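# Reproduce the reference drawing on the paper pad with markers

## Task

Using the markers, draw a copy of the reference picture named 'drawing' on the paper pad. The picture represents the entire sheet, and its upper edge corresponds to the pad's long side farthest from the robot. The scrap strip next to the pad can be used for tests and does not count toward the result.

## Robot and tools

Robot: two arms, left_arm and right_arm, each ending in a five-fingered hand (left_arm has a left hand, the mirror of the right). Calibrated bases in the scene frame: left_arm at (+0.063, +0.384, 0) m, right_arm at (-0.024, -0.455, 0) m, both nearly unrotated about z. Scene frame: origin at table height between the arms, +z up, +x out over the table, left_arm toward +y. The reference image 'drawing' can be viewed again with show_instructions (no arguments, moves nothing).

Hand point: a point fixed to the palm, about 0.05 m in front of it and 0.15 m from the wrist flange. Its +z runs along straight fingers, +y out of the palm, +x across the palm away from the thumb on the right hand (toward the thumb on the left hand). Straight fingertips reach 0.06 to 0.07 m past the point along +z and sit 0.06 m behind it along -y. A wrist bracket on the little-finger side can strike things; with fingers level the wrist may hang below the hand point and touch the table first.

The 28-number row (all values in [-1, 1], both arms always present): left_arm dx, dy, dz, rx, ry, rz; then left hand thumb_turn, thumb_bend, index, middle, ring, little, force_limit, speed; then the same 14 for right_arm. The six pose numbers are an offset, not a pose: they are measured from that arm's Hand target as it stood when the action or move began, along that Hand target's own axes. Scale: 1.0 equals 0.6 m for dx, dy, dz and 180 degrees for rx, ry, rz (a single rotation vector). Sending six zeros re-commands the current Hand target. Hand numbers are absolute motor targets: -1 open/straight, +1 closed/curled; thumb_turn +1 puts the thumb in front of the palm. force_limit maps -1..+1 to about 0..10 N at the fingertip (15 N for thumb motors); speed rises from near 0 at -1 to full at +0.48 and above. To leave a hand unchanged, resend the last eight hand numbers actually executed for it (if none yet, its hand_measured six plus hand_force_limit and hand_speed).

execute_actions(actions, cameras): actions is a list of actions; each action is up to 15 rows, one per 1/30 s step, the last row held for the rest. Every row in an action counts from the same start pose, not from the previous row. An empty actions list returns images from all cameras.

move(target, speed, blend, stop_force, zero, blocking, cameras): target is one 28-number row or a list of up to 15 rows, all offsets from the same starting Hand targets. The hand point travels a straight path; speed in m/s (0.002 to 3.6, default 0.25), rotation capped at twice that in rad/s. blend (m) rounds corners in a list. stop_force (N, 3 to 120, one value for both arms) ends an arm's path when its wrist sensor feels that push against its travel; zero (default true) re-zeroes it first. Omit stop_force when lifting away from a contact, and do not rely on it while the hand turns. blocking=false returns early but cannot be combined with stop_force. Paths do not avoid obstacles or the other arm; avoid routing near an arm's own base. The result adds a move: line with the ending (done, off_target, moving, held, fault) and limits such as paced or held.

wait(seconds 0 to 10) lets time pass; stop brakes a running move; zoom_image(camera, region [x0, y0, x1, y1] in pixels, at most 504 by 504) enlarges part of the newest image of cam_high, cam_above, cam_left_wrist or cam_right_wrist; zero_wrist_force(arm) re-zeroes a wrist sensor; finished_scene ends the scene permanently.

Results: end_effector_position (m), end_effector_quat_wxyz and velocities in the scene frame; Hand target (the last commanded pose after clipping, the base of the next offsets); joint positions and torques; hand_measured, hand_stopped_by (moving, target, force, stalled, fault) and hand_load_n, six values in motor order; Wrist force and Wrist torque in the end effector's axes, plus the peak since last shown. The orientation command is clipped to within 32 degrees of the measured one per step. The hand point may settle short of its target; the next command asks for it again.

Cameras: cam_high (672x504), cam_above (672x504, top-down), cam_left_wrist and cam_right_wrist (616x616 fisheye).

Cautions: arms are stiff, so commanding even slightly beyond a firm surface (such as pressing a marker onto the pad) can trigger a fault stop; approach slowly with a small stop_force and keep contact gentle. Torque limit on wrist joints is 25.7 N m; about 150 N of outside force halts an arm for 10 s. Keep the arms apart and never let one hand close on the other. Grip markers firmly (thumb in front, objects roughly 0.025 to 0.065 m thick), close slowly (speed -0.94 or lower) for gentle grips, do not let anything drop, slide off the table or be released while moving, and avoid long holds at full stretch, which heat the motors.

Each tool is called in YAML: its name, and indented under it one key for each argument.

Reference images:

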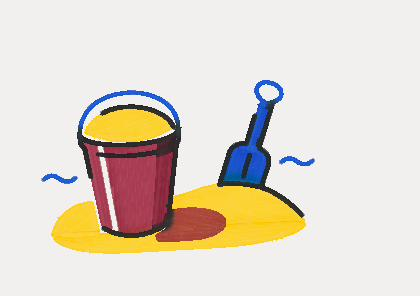

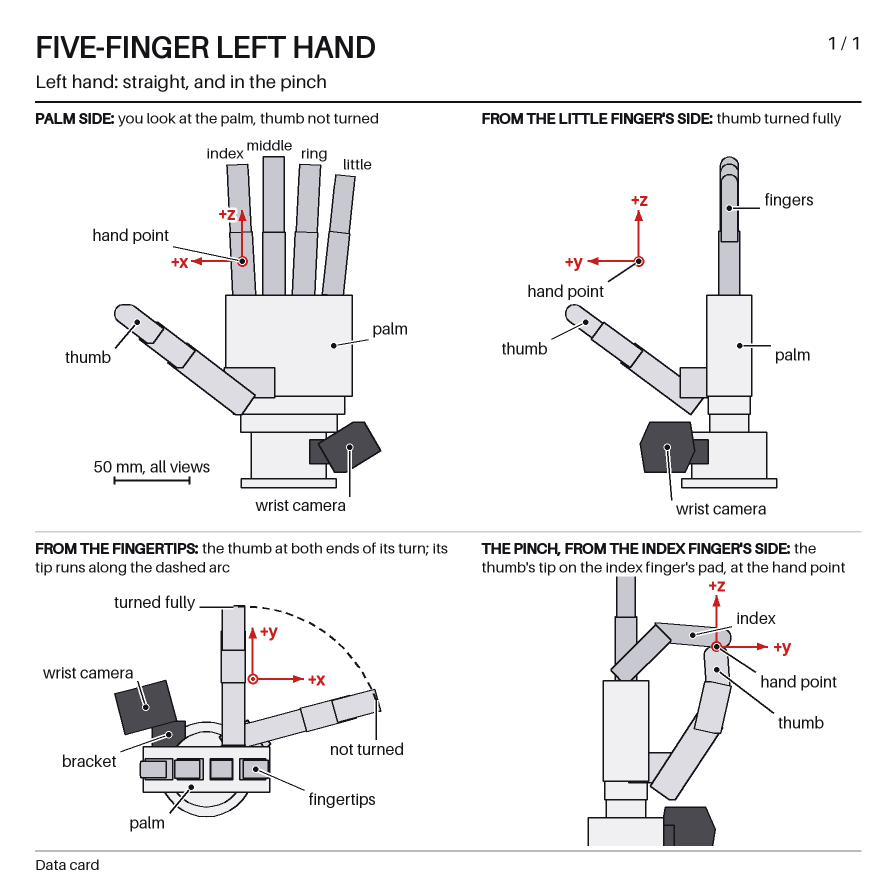

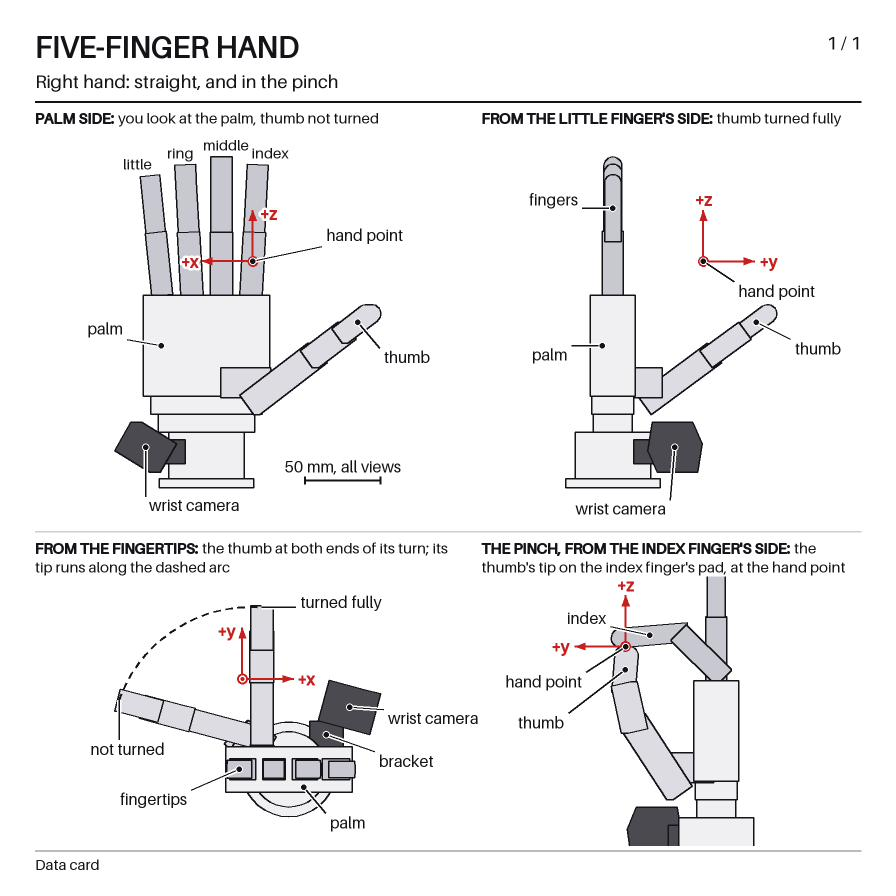

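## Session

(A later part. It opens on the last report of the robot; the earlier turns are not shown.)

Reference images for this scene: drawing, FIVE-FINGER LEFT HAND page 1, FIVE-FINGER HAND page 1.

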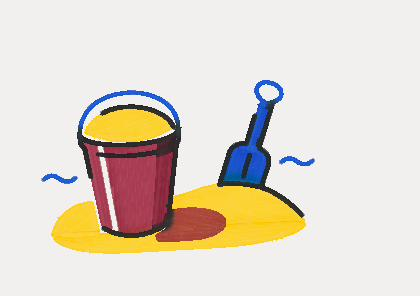

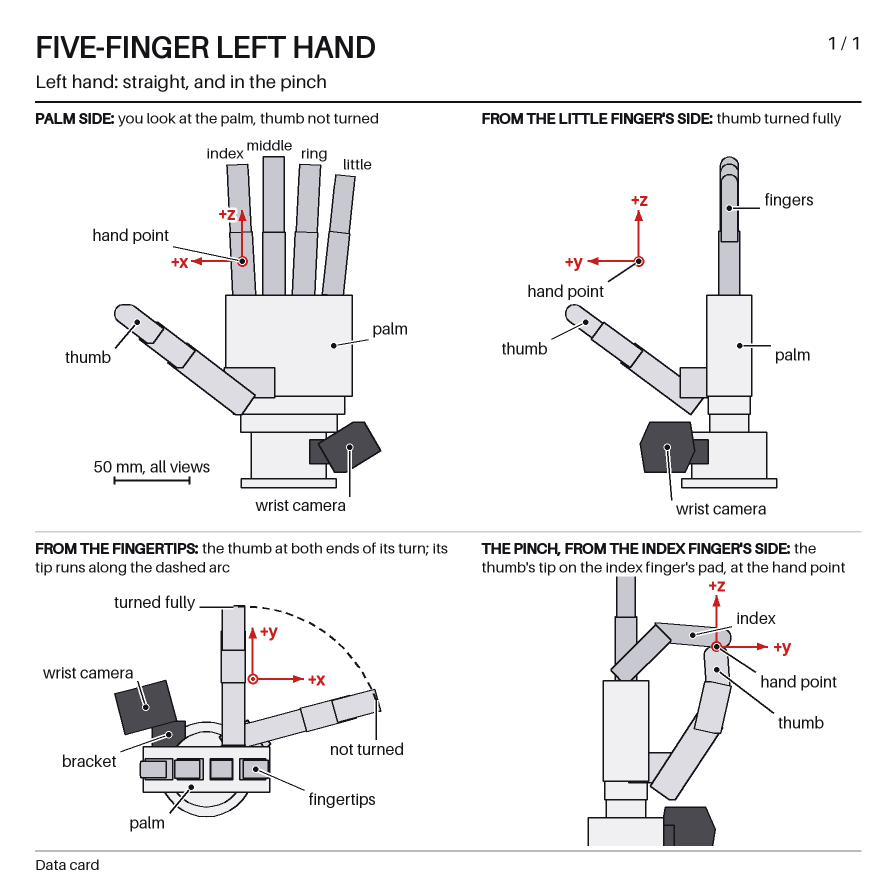

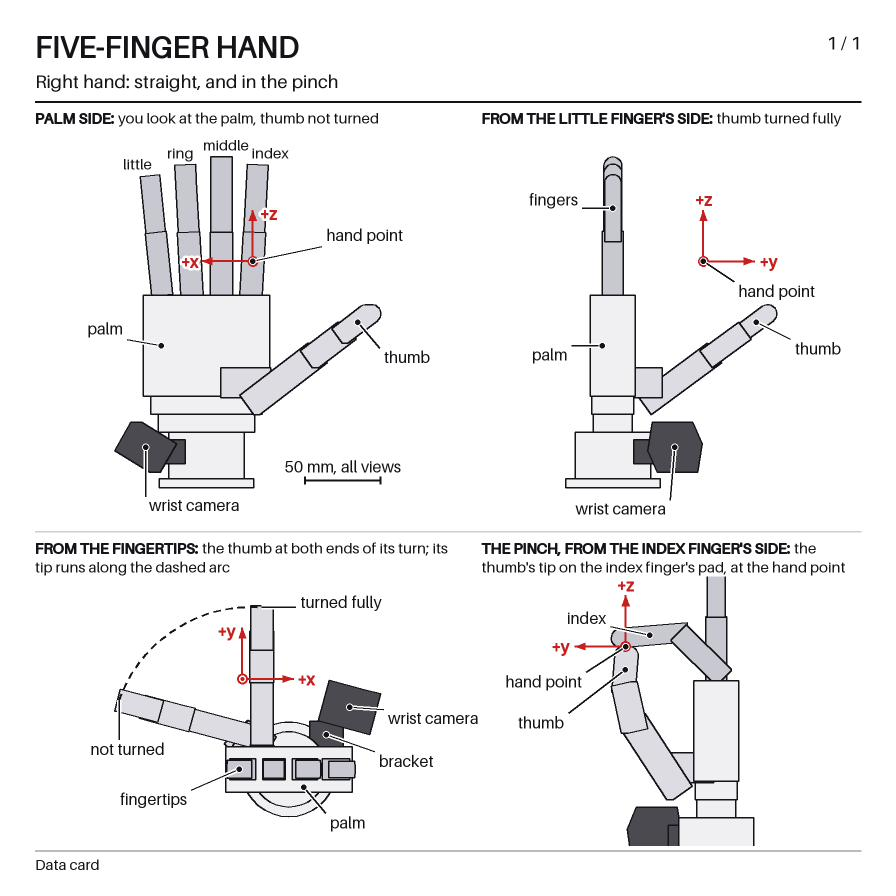

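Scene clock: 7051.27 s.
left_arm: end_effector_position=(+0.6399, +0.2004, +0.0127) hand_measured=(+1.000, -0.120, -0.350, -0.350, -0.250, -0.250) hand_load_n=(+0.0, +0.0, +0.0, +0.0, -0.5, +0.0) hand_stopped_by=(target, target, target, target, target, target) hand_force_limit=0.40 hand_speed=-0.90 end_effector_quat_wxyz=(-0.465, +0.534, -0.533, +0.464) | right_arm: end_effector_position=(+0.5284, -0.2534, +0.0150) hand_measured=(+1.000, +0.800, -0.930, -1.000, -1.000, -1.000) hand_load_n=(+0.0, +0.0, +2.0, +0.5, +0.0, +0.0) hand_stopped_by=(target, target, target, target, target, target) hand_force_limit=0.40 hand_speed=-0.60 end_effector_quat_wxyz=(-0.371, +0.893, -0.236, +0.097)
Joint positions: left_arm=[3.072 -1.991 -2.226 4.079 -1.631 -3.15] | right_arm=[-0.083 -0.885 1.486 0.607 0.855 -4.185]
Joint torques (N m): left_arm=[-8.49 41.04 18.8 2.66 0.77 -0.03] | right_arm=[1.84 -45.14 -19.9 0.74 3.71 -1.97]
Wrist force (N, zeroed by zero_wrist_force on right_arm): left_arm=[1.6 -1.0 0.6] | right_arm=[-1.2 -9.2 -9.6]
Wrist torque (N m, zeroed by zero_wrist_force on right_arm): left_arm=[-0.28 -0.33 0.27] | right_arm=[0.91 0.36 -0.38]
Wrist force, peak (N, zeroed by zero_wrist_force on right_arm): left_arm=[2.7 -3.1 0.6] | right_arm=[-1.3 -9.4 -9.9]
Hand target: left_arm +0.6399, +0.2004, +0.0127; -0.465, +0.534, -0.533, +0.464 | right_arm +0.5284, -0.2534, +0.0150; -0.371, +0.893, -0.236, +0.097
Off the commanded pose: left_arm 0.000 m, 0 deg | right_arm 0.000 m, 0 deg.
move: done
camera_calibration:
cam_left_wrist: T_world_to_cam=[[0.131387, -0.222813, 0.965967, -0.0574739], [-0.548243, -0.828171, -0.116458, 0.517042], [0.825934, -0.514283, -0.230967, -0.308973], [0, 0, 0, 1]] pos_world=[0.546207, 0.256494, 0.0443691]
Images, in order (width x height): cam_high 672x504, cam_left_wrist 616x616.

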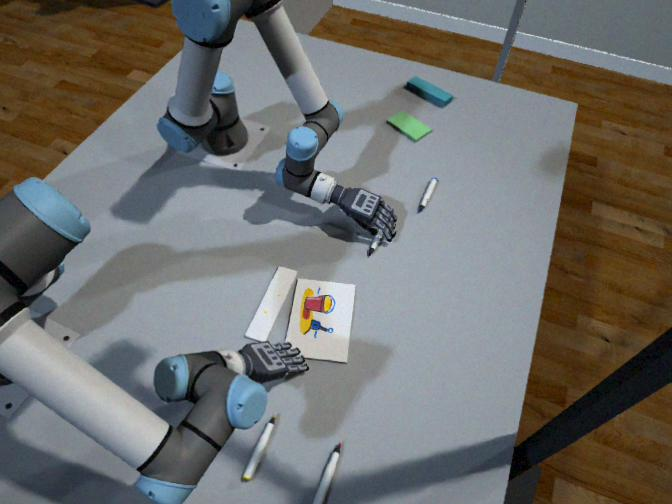

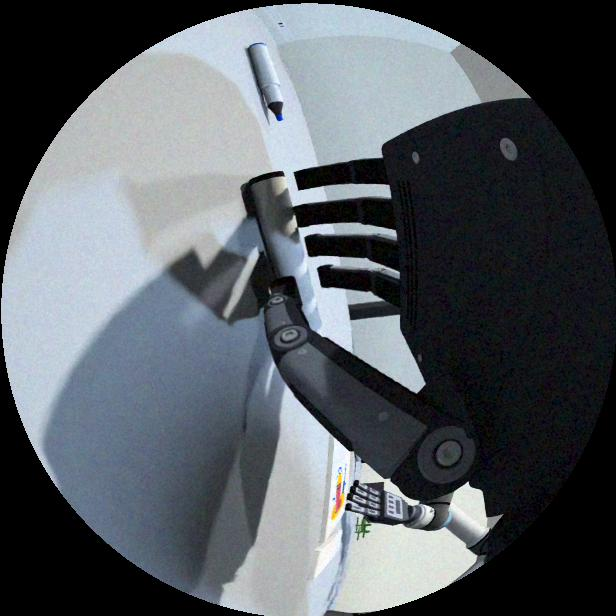

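move:
  target:
    - [0,-0.0248,-0.0035,0,0,0,1,-0.12,-0.35,-0.35,-0.25,-0.25,0.4,-0.9,0,0,0,0,0,0,1,0.8,-0.93,-1,-1,-1,0.4,-0.6]
    - [0,-0.18,-0.025,0,0,0,1,-0.12,-0.35,-0.35,-0.25,-0.25,0.4,-0.9,0,0,0,0,0,0,1,0.8,-0.93,-1,-1,-1,0.4,-0.6]
  speed: [0.02,0.12]
  blend: [0.003,0]
  cameras: ["cam_high","cam_left_wrist"]

Scene clock: 7064.53 s.
left_arm: end_effector_position=(+0.6399, +0.2003, +0.1218) hand_measured=(+1.000, -0.120, -0.350, -0.350, -0.250, -0.250) hand_load_n=(+0.0, +0.0, +0.0, +0.0, +0.0, +0.0) hand_stopped_by=(target, target, target, target, target, target) hand_force_limit=0.40 hand_speed=-0.90 end_effector_quat_wxyz=(-0.465, +0.534, -0.533, +0.464) | right_arm: end_effector_position=(+0.5284, -0.2534, +0.0150) hand_measured=(+1.000, +0.800, -0.930, -1.000, -1.000, -1.000) hand_load_n=(-0.5, +0.0, +2.0, +1.0, +0.0, +0.0) hand_stopped_by=(target, target, target, target, target, target) hand_force_limit=0.40 hand_speed=-0.60 end_effector_quat_wxyz=(-0.371, +0.893, -0.236, +0.097)
Joint positions: left_arm=[3.072 -1.742 -2.147 3.752 -1.632 -3.15] | right_arm=[-0.083 -0.885 1.486 0.607 0.855 -4.185]
Joint torques (N m): left_arm=[-4.24 23.17 3.34 0.01 0.53 -0.63] | right_arm=[1.18 -44.46 -20.46 0.8 3.86 -1.9]
Wrist force (N, zeroed by zero_wrist_force on right_arm): left_arm=[2.0 -0.9 0.9] | right_arm=[-1.1 -9.1 -9.8]
Wrist torque (N m, zeroed by zero_wrist_force on right_arm): left_arm=[-0.24 -0.33 0.26] | right_arm=[0.94 0.36 -0.37]
Wrist force, peak (N, zeroed by zero_wrist_force on right_arm): left_arm=[2.1 -2.4 0.8] | right_arm=[-1.2 -9.5 -9.9]
Hand target: left_arm +0.6399, +0.2003, +0.1217; -0.465, +0.534, -0.533, +0.464 | right_arm +0.5284, -0.2534, +0.0150; -0.371, +0.893, -0.236, +0.097
Off the commanded pose: left_arm 0.000 m, 0 deg | right_arm 0.000 m, 0 deg.
move: done
camera_calibration:
cam_left_wrist: T_world_to_cam=[[0.13111, -0.222867, 0.965992, -0.162616], [-0.548206, -0.828167, -0.116663, 0.529801], [0.826003, -0.514267, -0.230758, -0.283954], [0, 0, 0, 1]] pos_world=[0.546307, 0.256493, 0.153369]
Images, in order (width x height): cam_high 672x504, cam_left_wrist 616x616.

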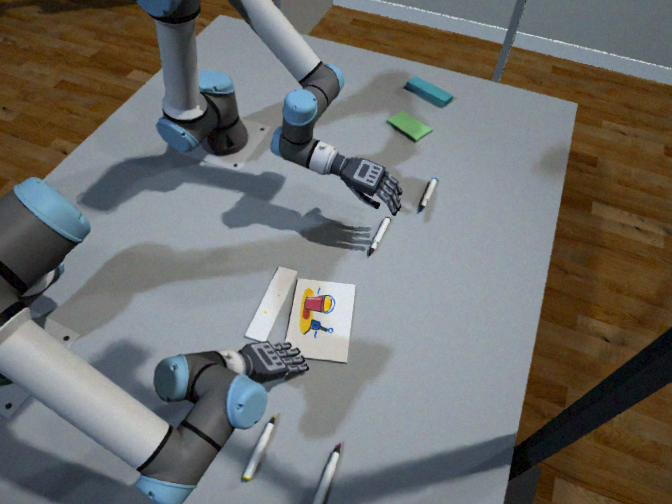

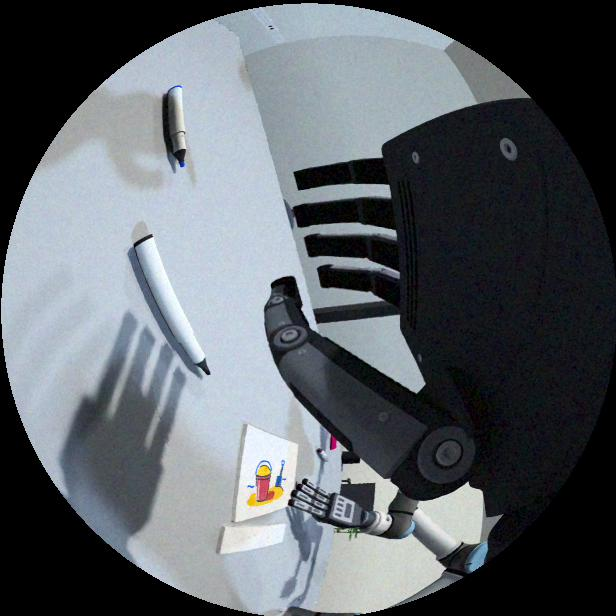

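wait:
  seconds: 0
  cameras: ["cam_above","cam_high"]

zoom_image:
  camera: "cam_above"
  region: [222, 150, 447, 350]

zoom_image:
  camera: "cam_above"
  region: [270, 215, 340, 320]

zoom_image:
  camera: "cam_above"
  region: [325, 205, 405, 305]

Scene clock: 7080.53 s.
left_arm: end_effector_position=(+0.6399, +0.2003, +0.1217) hand_measured=(+1.000, -0.120, -0.350, -0.350, -0.250, -0.250) hand_load_n=(+0.0, +0.5, +0.0, +0.0, +0.0, +0.0) hand_stopped_by=(target, target, target, target, target, target) hand_force_limit=0.40 hand_speed=-0.90 end_effector_quat_wxyz=(-0.465, +0.534, -0.533, +0.464) | right_arm: end_effector_position=(+0.5284, -0.2534, +0.0150) hand_measured=(+1.000, +0.800, -0.930, -1.000, -1.000, -1.000) hand_load_n=(+0.0, +0.0, +2.0, +1.0, +0.0, +0.0) hand_stopped_by=(target, target, target, target, target, target) hand_force_limit=0.40 hand_speed=-0.60 end_effector_quat_wxyz=(-0.371, +0.893, -0.236, +0.097)
Joint positions: left_arm=[3.072 -1.742 -2.148 3.751 -1.632 -3.15] | right_arm=[-0.083 -0.885 1.486 0.607 0.855 -4.185]
Joint torques (N m): left_arm=[11.77 36.08 3.94 -0.65 1.24 1.49] | right_arm=[1.99 -45.27 -19.44 0.74 3.88 -1.88]
Wrist force (N, zeroed by zero_wrist_force on right_arm): left_arm=[1.9 -1.3 0.7] | right_arm=[-1.5 -9.2 -9.7]
Wrist torque (N m, zeroed by zero_wrist_force on right_arm): left_arm=[-0.29 -0.32 0.28] | right_arm=[0.93 0.42 -0.39]
Wrist force, peak (N, zeroed by zero_wrist_force on right_arm): left_arm=[2.3 -1.2 1.0] | right_arm=[-1.5 -9.4 -9.9]
Hand target: left_arm +0.6399, +0.2003, +0.1217; -0.465, +0.534, -0.533, +0.464 | right_arm +0.5284, -0.2534, +0.0150; -0.371, +0.893, -0.236, +0.097
Off the commanded pose: left_arm 0.000 m, 0 deg | right_arm 0.000 m, 0 deg.
Images, in order (width x height): cam_high 672x504, cam_above 672x504.

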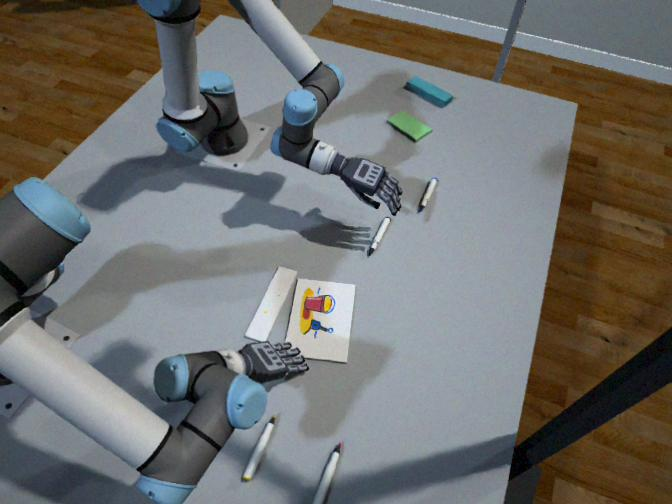

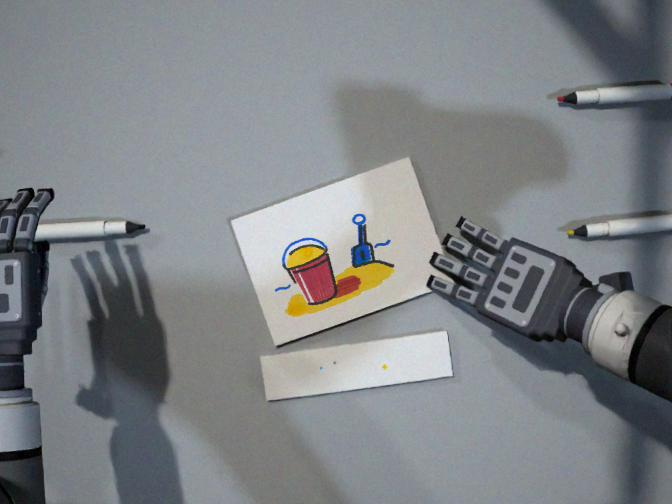

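Scaled by 2.240.

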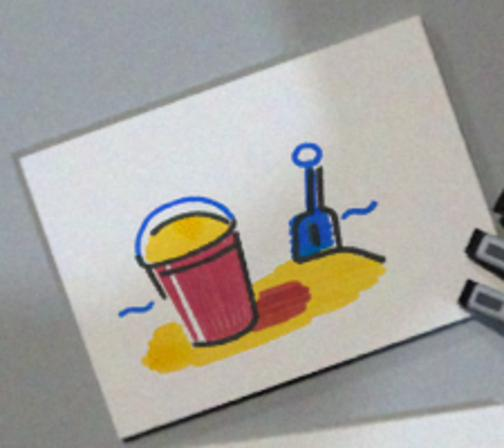

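Scaled by 4.800.

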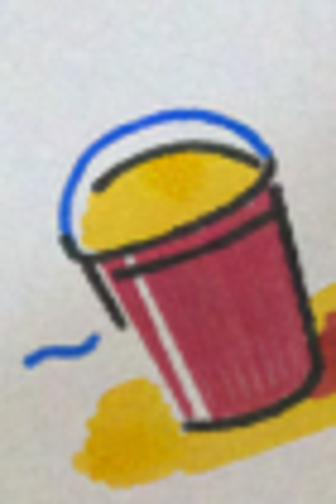

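Scaled by 5.040.

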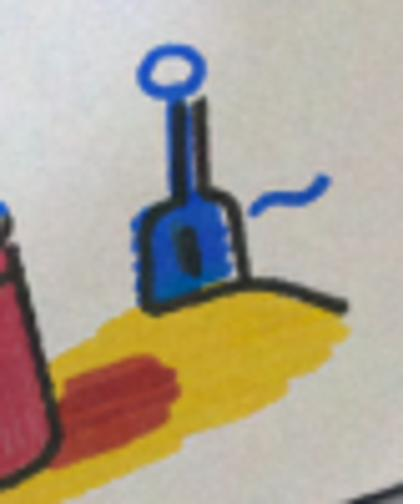

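move:
  target:
    - [0,0,0,0,0,0,1,-0.12,-0.35,-0.35,-0.25,-0.25,0.4,-0.9,0,-0.0236,-0.0236,0,0,0,1,0.8,-0.93,-1,-1,-1,0.4,-0.6]
    - [0,0,0,0,0,0,1,-0.12,-0.35,-0.35,-0.25,-0.25,0.4,-0.9,0,-0.07,-0.07,0,0,0,1,0.8,-0.93,-1,-1,-1,0.4,-0.6]
    - [0,0,0,0,0,0,1,-0.12,-0.35,-0.35,-0.25,-0.25,0.4,-0.9,0,-0.03,-0.22,0,0,0,1,0.8,-0.93,-1,-1,-1,0.4,-0.6]
  speed: [0.02,0.08,0.15]
  blend: [0.003,0.02,0]
  cameras: ["cam_above","cam_high"]

zoom_image:
  camera: "cam_above"
  region: [222, 150, 447, 350]

Scene clock: 7107.53 s.
left_arm: end_effector_position=(+0.6399, +0.2003, +0.1217) hand_measured=(+1.000, -0.120, -0.350, -0.350, -0.250, -0.250) hand_load_n=(+0.5, +0.5, +0.0, +0.0, +0.0, +0.0) hand_stopped_by=(target, target, target, target, target, target) hand_force_limit=0.40 hand_speed=-0.90 end_effector_quat_wxyz=(-0.465, +0.534, -0.533, +0.464) | right_arm: end_effector_position=(+0.4885, -0.3238, +0.1208) hand_measured=(+1.000, +0.800, -0.930, -1.000, -1.000, -1.000) hand_load_n=(+0.0, +0.0, +0.0, +0.0, +0.0, +0.0) hand_stopped_by=(target, target, target, target, target, target) hand_force_limit=0.40 hand_speed=-0.60 end_effector_quat_wxyz=(-0.371, +0.893, -0.236, +0.097)
Joint positions: left_arm=[3.072 -1.742 -2.148 3.751 -1.632 -3.15] | right_arm=[-0.245 -1.081 1.545 0.885 0.808 -4.395]
Joint torques (N m): left_arm=[12.08 35.67 3.09 -0.1 1.3 1.31] | right_arm=[-5.1 -36.35 -27.42 1.34 2 0.62]
Wrist force (N, zeroed by zero_wrist_force on right_arm): left_arm=[1.9 -1.0 0.9] | right_arm=[-0.7 -0.4 -1.4]
Wrist torque (N m, zeroed by zero_wrist_force on right_arm): left_arm=[-0.26 -0.30 0.28] | right_arm=[-0.02 0.18 -0.31]
Wrist force, peak (N, zeroed by zero_wrist_force on right_arm): left_arm=[1.9 -1.3 1.4] | right_arm=[-1.3 -9.5 -9.9]
Hand target: left_arm +0.6399, +0.2003, +0.1217; -0.465, +0.534, -0.533, +0.464 | right_arm +0.4886, -0.3238, +0.1208; -0.371, +0.893, -0.236, +0.097
Off the commanded pose: left_arm 0.000 m, 0 deg | right_arm 0.000 m, 0 deg.
move: done; blend cut to 0.0197 m at target 2
Images, in order (width x height): cam_high 672x504, cam_above 672x504.

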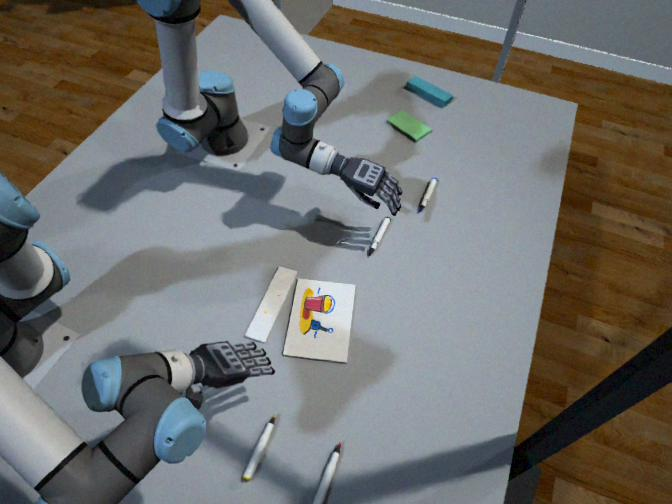

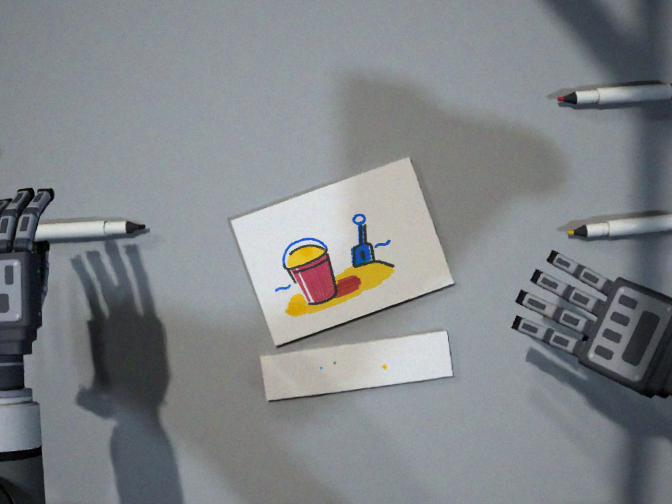

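Scaled by 2.240.

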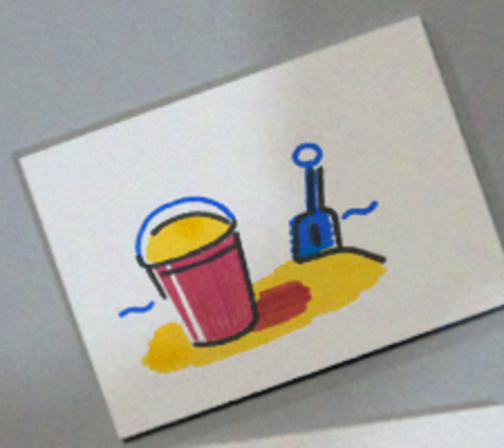

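finished_scene:

The scene is finished.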